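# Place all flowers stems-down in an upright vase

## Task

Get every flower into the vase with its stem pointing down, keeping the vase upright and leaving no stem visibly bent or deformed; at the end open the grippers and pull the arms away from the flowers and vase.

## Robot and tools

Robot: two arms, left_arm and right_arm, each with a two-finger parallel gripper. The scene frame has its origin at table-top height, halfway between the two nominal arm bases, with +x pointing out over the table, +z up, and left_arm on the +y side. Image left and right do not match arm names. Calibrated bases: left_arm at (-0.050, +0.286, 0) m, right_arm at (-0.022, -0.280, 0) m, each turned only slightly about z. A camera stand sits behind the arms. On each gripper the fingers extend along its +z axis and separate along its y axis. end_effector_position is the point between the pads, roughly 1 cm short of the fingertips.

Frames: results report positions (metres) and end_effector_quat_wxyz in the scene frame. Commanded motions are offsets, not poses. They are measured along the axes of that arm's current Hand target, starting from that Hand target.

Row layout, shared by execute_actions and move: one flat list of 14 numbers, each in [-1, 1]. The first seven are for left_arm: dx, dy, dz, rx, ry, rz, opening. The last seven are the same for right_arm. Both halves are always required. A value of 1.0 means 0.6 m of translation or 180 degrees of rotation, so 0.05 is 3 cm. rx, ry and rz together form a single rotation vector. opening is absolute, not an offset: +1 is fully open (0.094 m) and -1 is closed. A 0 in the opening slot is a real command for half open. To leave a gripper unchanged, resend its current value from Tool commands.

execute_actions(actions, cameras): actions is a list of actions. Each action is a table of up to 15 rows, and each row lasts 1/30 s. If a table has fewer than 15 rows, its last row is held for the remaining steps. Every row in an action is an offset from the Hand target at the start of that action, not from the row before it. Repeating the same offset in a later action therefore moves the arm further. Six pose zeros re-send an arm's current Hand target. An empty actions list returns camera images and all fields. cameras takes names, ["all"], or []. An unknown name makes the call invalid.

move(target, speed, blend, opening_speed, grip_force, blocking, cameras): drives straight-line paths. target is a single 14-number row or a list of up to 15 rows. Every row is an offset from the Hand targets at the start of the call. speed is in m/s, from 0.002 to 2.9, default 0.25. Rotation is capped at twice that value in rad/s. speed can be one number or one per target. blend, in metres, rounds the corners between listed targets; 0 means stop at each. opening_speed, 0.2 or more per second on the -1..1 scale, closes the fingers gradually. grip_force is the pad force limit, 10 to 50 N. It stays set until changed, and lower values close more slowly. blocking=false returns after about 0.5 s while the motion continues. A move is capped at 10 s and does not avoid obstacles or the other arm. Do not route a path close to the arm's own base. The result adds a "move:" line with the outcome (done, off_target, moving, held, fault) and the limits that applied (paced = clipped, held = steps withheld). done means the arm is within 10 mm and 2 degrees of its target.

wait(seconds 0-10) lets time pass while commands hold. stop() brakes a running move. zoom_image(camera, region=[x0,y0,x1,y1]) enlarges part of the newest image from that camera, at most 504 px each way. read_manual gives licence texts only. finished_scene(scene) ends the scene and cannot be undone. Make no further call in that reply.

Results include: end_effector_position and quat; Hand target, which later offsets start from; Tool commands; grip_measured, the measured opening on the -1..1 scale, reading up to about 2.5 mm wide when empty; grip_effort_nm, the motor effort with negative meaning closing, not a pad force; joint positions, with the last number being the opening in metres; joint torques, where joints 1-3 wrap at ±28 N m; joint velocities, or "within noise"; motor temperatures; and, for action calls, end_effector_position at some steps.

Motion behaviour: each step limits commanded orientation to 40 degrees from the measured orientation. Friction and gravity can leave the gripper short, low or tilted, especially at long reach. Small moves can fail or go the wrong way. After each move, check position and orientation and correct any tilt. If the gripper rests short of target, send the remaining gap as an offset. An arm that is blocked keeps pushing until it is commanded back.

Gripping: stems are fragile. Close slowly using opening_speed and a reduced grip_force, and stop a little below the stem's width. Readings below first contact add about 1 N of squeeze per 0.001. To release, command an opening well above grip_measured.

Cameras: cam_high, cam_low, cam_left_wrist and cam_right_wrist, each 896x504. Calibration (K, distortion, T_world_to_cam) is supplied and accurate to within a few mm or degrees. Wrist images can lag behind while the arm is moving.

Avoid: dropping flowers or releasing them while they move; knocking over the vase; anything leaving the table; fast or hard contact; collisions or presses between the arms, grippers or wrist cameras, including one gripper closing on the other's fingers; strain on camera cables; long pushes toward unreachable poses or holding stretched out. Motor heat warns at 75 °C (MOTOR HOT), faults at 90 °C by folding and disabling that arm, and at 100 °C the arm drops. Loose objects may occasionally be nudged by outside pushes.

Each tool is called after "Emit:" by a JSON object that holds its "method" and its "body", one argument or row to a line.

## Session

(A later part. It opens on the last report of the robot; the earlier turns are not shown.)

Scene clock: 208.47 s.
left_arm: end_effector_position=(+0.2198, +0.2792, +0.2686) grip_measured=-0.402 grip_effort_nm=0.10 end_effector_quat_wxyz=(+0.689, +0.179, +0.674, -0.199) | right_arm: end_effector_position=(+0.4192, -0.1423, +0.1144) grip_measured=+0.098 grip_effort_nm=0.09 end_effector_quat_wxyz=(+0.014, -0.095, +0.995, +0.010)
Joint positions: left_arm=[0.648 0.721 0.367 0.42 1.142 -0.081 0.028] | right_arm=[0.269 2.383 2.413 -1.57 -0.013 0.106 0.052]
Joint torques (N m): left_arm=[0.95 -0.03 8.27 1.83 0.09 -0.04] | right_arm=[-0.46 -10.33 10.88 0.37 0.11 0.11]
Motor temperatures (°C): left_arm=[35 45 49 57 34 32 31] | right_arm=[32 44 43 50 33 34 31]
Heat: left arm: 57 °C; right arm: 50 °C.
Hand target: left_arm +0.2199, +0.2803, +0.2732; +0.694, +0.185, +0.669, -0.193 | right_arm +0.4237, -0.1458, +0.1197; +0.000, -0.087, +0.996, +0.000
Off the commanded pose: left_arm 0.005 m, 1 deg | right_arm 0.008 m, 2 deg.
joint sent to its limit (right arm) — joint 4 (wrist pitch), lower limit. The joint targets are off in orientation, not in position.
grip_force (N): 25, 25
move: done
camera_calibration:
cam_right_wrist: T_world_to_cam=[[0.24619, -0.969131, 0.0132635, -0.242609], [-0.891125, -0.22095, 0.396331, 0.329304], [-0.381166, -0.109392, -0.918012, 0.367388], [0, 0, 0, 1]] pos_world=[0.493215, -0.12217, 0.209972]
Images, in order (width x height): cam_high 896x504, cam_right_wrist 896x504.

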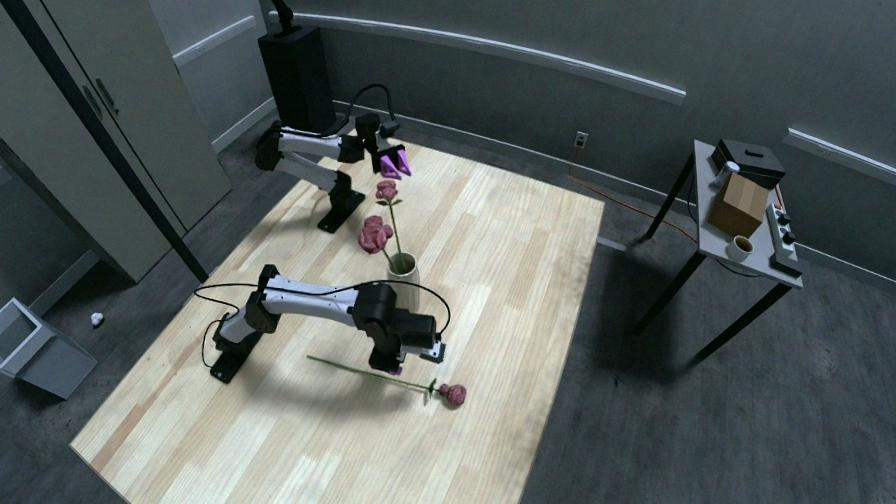

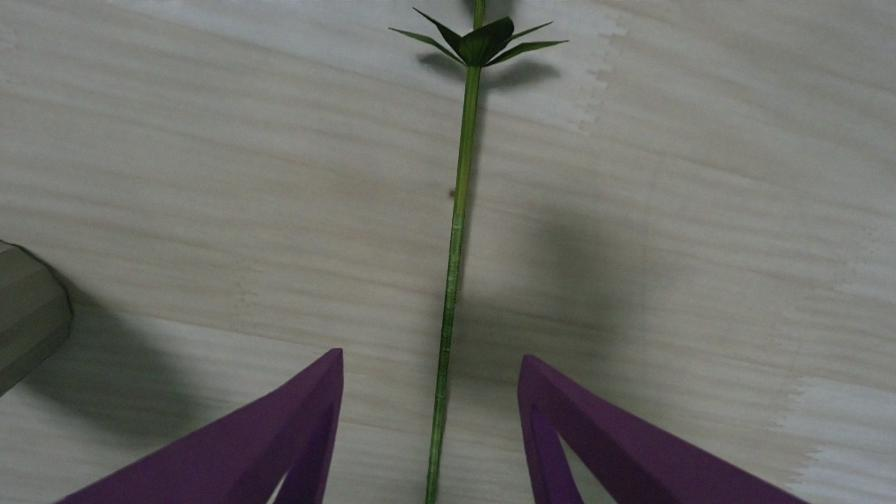

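Emit:
{"method": "move", "body": {
  "target": [
    [0, 0, 0, 0, 0, 0, -0.4, 0.006, -0.0027, 0.1853, 0, 0, 0, -0.1],
    [0, 0, 0, 0, 0, 0, -0.4, 0.006, -0.0027, 0.1853, 0, 0, 0, -1]
  ],
  "speed": 0.1,
  "cameras": ["cam_right_wrist"]
}}

Scene clock: 216.77 s.
left_arm: end_effector_position=(+0.2198, +0.2792, +0.2686) grip_measured=-0.402 grip_effort_nm=0.10 end_effector_quat_wxyz=(+0.689, +0.179, +0.674, -0.199) | right_arm: end_effector_position=(+0.4195, -0.1425, +0.0139) grip_measured=-0.877 grip_effort_nm=-0.51 end_effector_quat_wxyz=(+0.000, -0.095, +0.995, +0.006)
Joint positions: left_arm=[0.648 0.721 0.367 0.42 1.142 -0.081 0.028] | right_arm=[0.269 2.383 2.011 -1.196 -0.012 0.107 0.006]
Joint torques (N m): left_arm=[1.1 -0.24 8.17 1.84 0.11 -0.1] | right_arm=[-0.7 -10.73 6.38 0.57 0.1 0.08]
Motor temperatures (°C): left_arm=[35 44 49 57 33 32 31] | right_arm=[32 48 44 48 33 34 31]
Heat: left arm: 57 °C; right arm: 48 °C.
Hand target: left_arm +0.2199, +0.2803, +0.2732; +0.694, +0.185, +0.669, -0.193 | right_arm +0.4204, -0.1482, +0.0085; +0.000, -0.087, +0.996, +0.000
Off the commanded pose: left_arm 0.005 m, 1 deg | right_arm 0.008 m, 1 deg.
grip_force (N): 25, 25
move: done
camera_calibration:
cam_right_wrist: T_world_to_cam=[[0.246222, -0.969074, 0.0164196, -0.241682], [-0.880838, -0.216671, 0.420926, 0.365234], [-0.404351, -0.118104, -0.906946, 0.283602], [0, 0, 0, 1]] pos_world=[0.495894, -0.121577, 0.107443]
Images, in order (width x height): cam_right_wrist 896x504.

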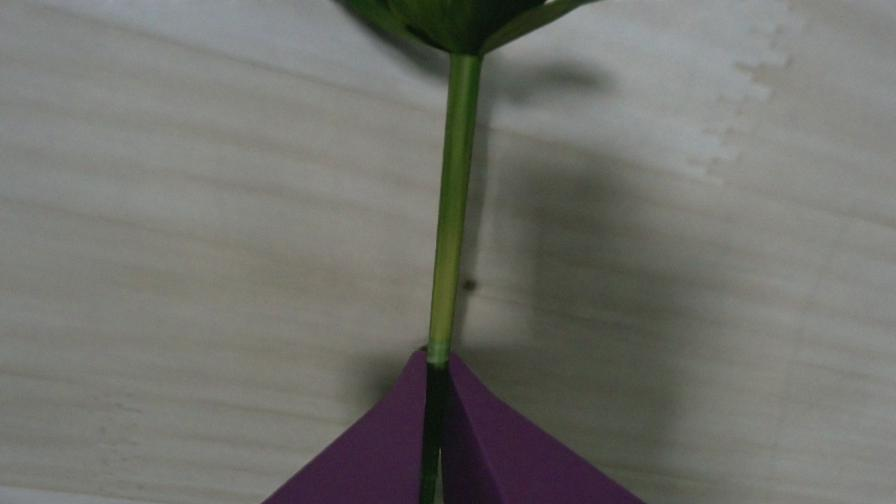

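Emit:
{"method": "move", "body": {
  "target": [
    [0, 0, 0, 0, 0, 0, -0.4, 0, 0, -0.0833, 0, 0, 0, -1],
    [0, 0, 0, 0, 0, 0, -0.4, 0.1875, -0.0038, -0.769, -0.0436, -0.4983, -0.0436, -1],
    [0, 0, 0, 0, 0, 0, -0.4, 0.3005, 0.2193, -0.8275, -0.1424, -0.4963, -0.1376, -1],
    [0, 0, 0, 0, 0, 0, -0.4, 0.0845, 0.364, -0.849, -0.1424, -0.4963, -0.1376, -1]
  ],
  "speed": [0.3, 0.3, 0.25, 0.15],
  "blend": [0.03, 0.05, 0.03, 0],
  "cameras": ["cam_high", "cam_low", "cam_left_wrist"]
}}

Emit:
{"method": "zoom_image", "body": {
  "camera": "cam_high",
  "region": [340, 140, 480, 330]
}}

Emit:
{"method": "zoom_image", "body": {
  "camera": "cam_low",
  "region": [380, 60, 520, 360]
}}

Scene clock: 230.10 s.
left_arm: end_effector_position=(+0.2198, +0.2792, +0.2686) grip_measured=-0.402 grip_effort_nm=0.10 end_effector_quat_wxyz=(+0.689, +0.179, +0.674, -0.199) | right_arm: end_effector_position=(+0.3320, +0.0612, +0.4986) grip_measured=-0.878 grip_effort_nm=-0.58 end_effector_quat_wxyz=(+0.653, -0.256, +0.664, +0.258)
Joint positions: left_arm=[0.648 0.721 0.367 0.42 1.142 -0.081 0.028] | right_arm=[0.751 1.587 1.862 -0.288 0.036 0.009 0.006]
Joint torques (N m): left_arm=[0.95 0.03 8.35 1.77 0.11 -0.04] | right_arm=[-0.2 -5.11 12.52 2.1 0.06 -0.11]
Motor temperatures (°C): left_arm=[35 44 49 57 33 32 31] | right_arm=[32 51 44 47 33 34 32]
Heat: left arm: 57 °C; right arm: 51 °C.
Hand target: left_arm +0.2199, +0.2803, +0.2732; +0.694, +0.185, +0.669, -0.193 | right_arm +0.3328, +0.0584, +0.5179; +0.671, -0.249, +0.649, +0.257
Off the commanded pose: left_arm 0.005 m, 1 deg | right_arm 0.019 m, 3 deg.
grip_force (N): 25, 25
move: off_target (right_arm); blend cut to 0.025 m at target 1
camera_calibration:
cam_left_wrist: T_world_to_cam=[[-0.563079, -0.819264, 0.108396, 0.317668], [-0.370717, 0.133182, -0.919147, 0.327564], [0.738587, -0.557736, -0.378707, 0.214419], [0, 0, 0, 1]] pos_world=[0.141938, 0.336217, 0.347847]
Images, in order (width x height): cam_high 896x504, cam_low 896x504, cam_left_wrist 896x504.

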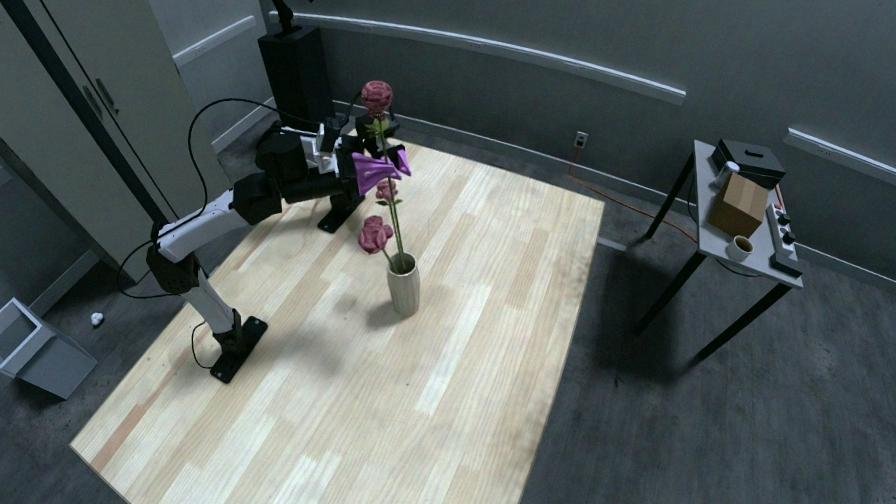

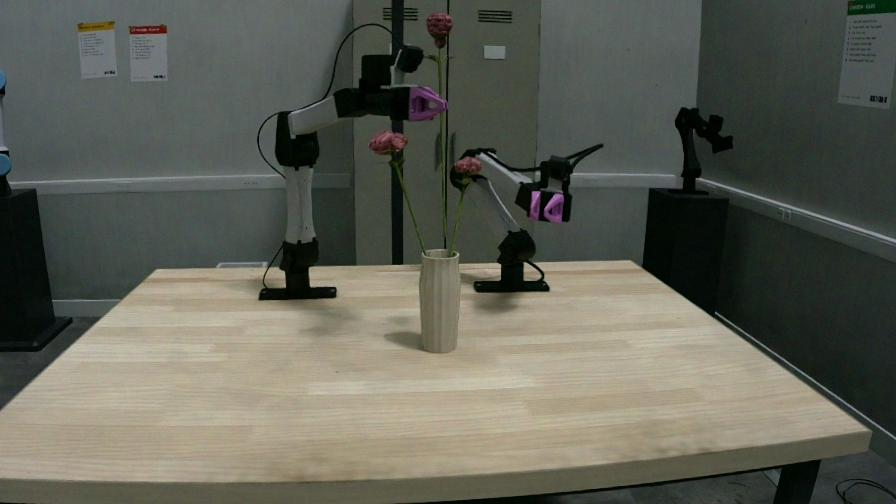

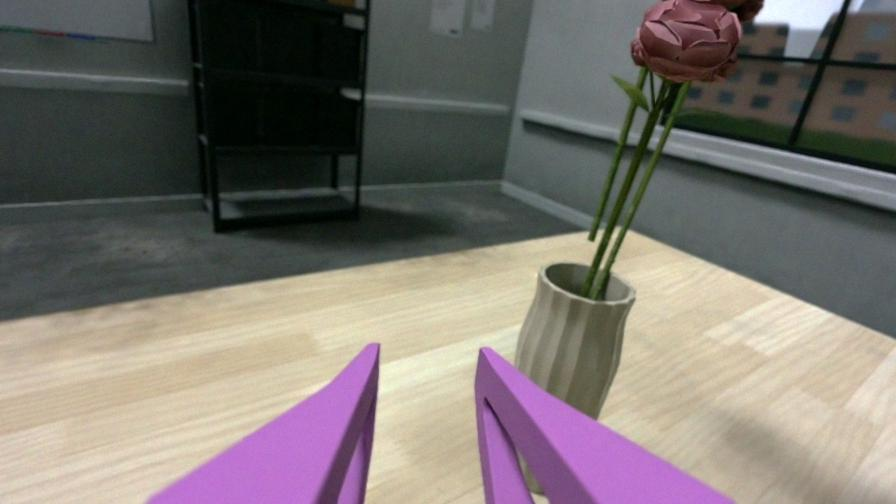

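Scaled by 2.653 from the camera's 896x504 image, which has a finer 1280x720 frame.

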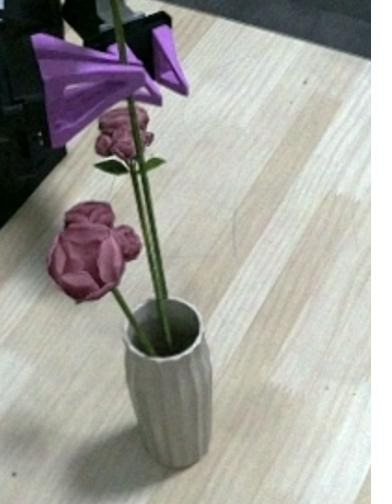

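Scaled by 1.680 from the camera's 896x504 image, which has a finer 1280x720 frame.

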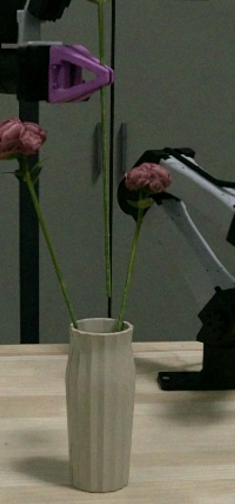

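Emit:
{"method": "zoom_image", "body": {
  "camera": "cam_high",
  "region": [380, 220, 440, 280]
}}

Emit:
{"method": "zoom_image", "body": {
  "camera": "cam_low",
  "region": [410, 200, 480, 270]
}}

Scaled by 8.400 from the camera's 896x504 image, which has a finer 1280x720 frame.

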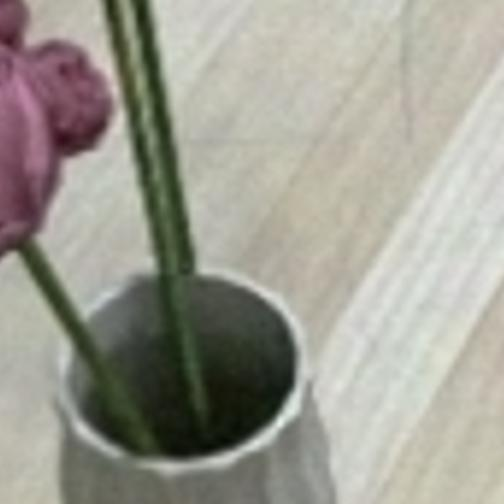

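Scaled by 7.200 from the camera's 896x504 image, which has a finer 1280x720 frame.

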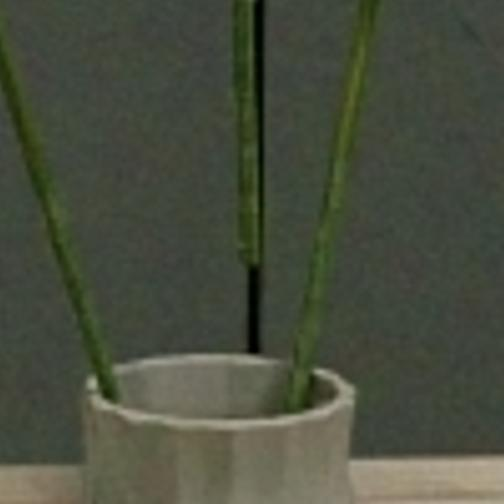

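Emit:
{"method": "move", "body": {
  "target": [0, 0, 0, 0, 0, 0, -0.4, 0.4083, -0.0088, -0.0062, 0, 0, 0, -1],
  "speed": 0.12,
  "cameras": ["cam_high", "cam_low", "cam_right_wrist"]
}}

Scene clock: 237.10 s.
left_arm: end_effector_position=(+0.2198, +0.2792, +0.2686) grip_measured=-0.402 grip_effort_nm=0.10 end_effector_quat_wxyz=(+0.689, +0.179, +0.674, -0.199) | right_arm: end_effector_position=(+0.3376, +0.0591, +0.2754) grip_measured=-0.878 grip_effort_nm=-0.58 end_effector_quat_wxyz=(+0.666, -0.247, +0.655, +0.259)
Joint positions: left_arm=[0.648 0.721 0.367 0.42 1.142 -0.081 0.028] | right_arm=[0.74 1.564 0.884 0.7 0.036 0.009 0.006]
Joint torques (N m): left_arm=[1.22 -0.28 8.29 1.8 0.06 -0.06] | right_arm=[-0.77 -4.92 7.65 2.32 -0.15 -0.1]
Motor temperatures (°C): left_arm=[35 44 49 57 33 32 31] | right_arm=[32 50 45 48 33 34 32]
Heat: left arm: 57 °C; right arm: 50 °C.
Hand target: left_arm +0.2199, +0.2803, +0.2732; +0.694, +0.185, +0.669, -0.193 | right_arm +0.3398, +0.0575, +0.2729; +0.671, -0.249, +0.649, +0.257
Off the commanded pose: left_arm 0.005 m, 1 deg | right_arm 0.004 m, 1 deg.
grip_force (N): 25, 25
move: done
camera_calibration:
cam_right_wrist: T_world_to_cam=[[0.645752, -0.762042, 0.047921, -0.186217], [-0.279484, -0.294306, -0.913933, 0.395897], [0.710559, 0.57678, -0.403027, -0.0448184], [0, 0, 0, 1]] pos_world=[0.262743, 0.000459984, 0.352684]
Images, in order (width x height): cam_high 896x504, cam_low 896x504, cam_right_wrist 896x504.

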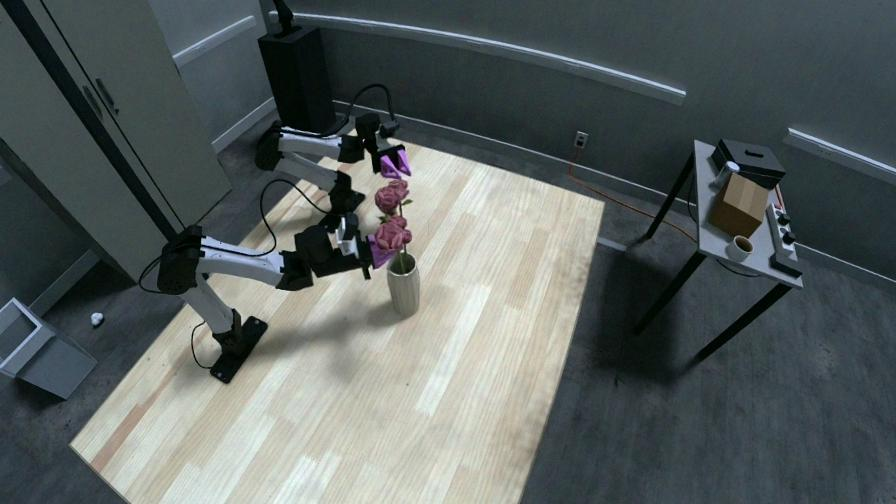

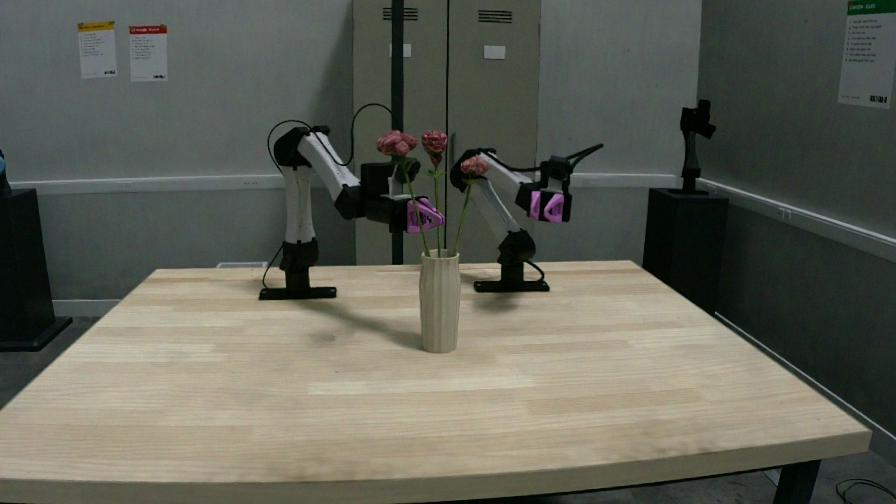

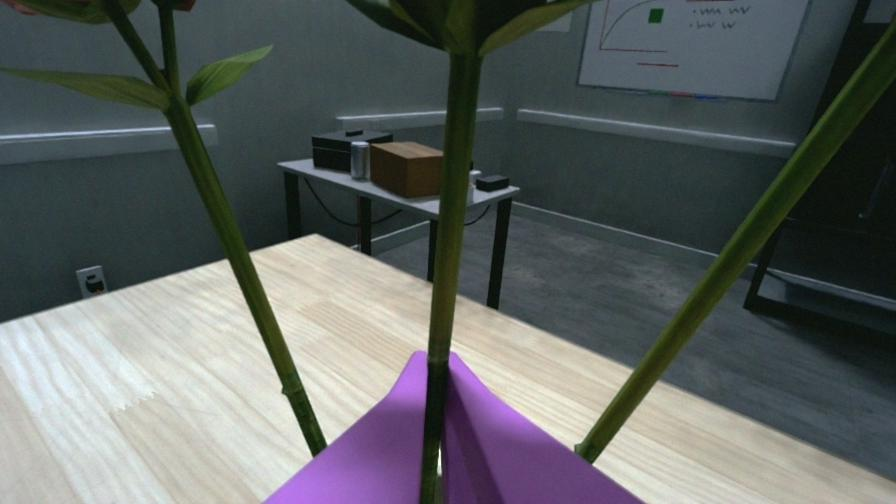

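Emit:
{"method": "move", "body": {
  "target": [
    [0, 0, 0, 0, 0, 0, -0.4, 0, 0, 0, 0, 0, 0, -0.5],
    [0, 0, 0, 0, 0, 0, -0.4, 0, 0, -0.25, 0, 0, 0, -0.5]
  ],
  "speed": 0.2,
  "opening_speed": 1.5,
  "cameras": ["all"]
}}

Scene clock: 243.30 s.
left_arm: end_effector_position=(+0.2198, +0.2792, +0.2686) grip_measured=-0.402 grip_effort_nm=0.09 end_effector_quat_wxyz=(+0.689, +0.179, +0.674, -0.199) | right_arm: end_effector_position=(+0.2300, -0.0417, +0.2742) grip_measured=-0.502 grip_effort_nm=0.09 end_effector_quat_wxyz=(+0.674, -0.246, +0.645, +0.264)
Joint positions: left_arm=[0.648 0.721 0.367 0.42 1.142 -0.081 0.028] | right_arm=[0.747 0.887 0.424 0.509 0.038 0.008 0.023]
Joint torques (N m): left_arm=[0.84 -0.09 8.34 1.74 0.12 -0.08] | right_arm=[0.7 -1.54 7.79 1.88 0.1 -0.1]
Motor temperatures (°C): left_arm=[35 44 49 57 33 32 31] | right_arm=[32 49 44 49 33 34 32]
Heat: left arm: 57 °C; right arm: 49 °C.
Hand target: left_arm +0.2199, +0.2803, +0.2732; +0.694, +0.185, +0.669, -0.193 | right_arm +0.2283, -0.0427, +0.2676; +0.671, -0.249, +0.649, +0.257
Off the commanded pose: left_arm 0.005 m, 1 deg | right_arm 0.007 m, 1 deg.
grip_force (N): 25, 25
move: done
camera_calibration:
cam_left_wrist: T_world_to_cam=[[-0.563079, -0.819264, 0.108396, 0.317668], [-0.370717, 0.133182, -0.919147, 0.327564], [0.738587, -0.557736, -0.378707, 0.214419], [0, 0, 0, 1]] pos_world=[0.141938, 0.336217, 0.347847]
cam_right_wrist: T_world_to_cam=[[0.649134, -0.759228, 0.0468795, -0.193907], [-0.26003, -0.279395, -0.924296, 0.334076], [0.714849, 0.587801, -0.378787, 0.0821848], [0, 0, 0, 1]] pos_world=[0.153992, -0.102189, 0.349006]

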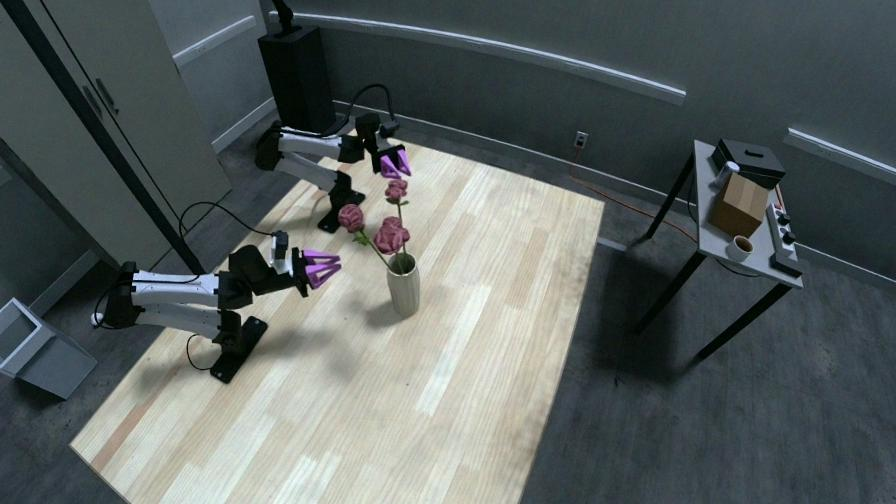

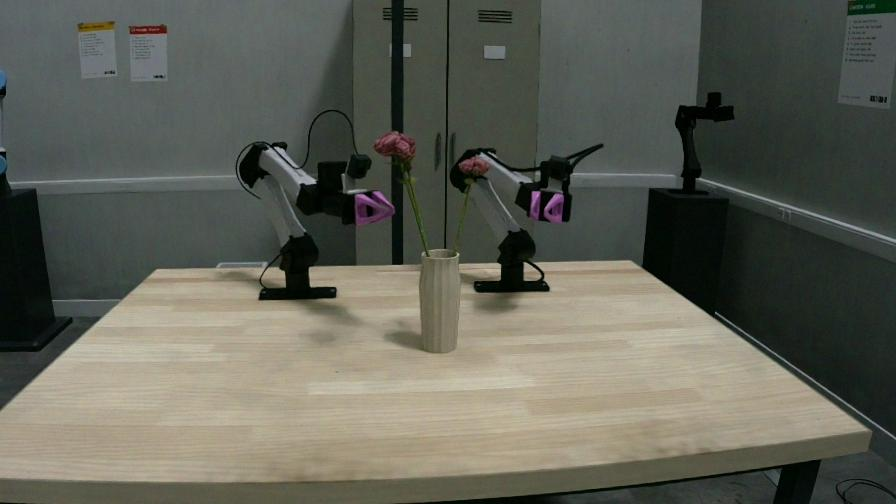

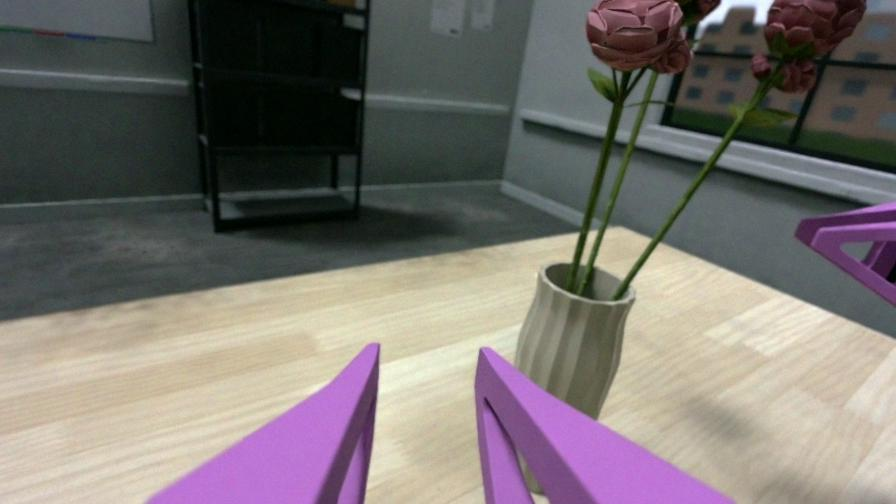

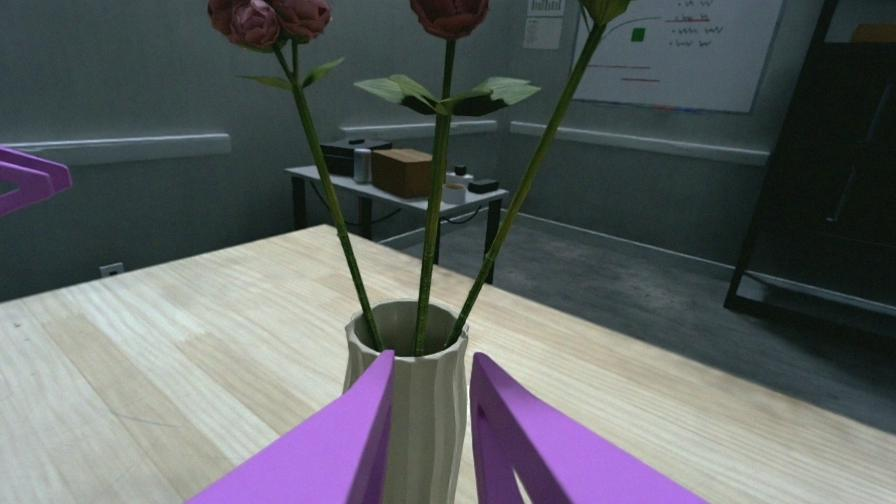

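Emit:
{"method": "finished_scene", "body": {
  "scene": 1
}}

The scene is finished: the task was done.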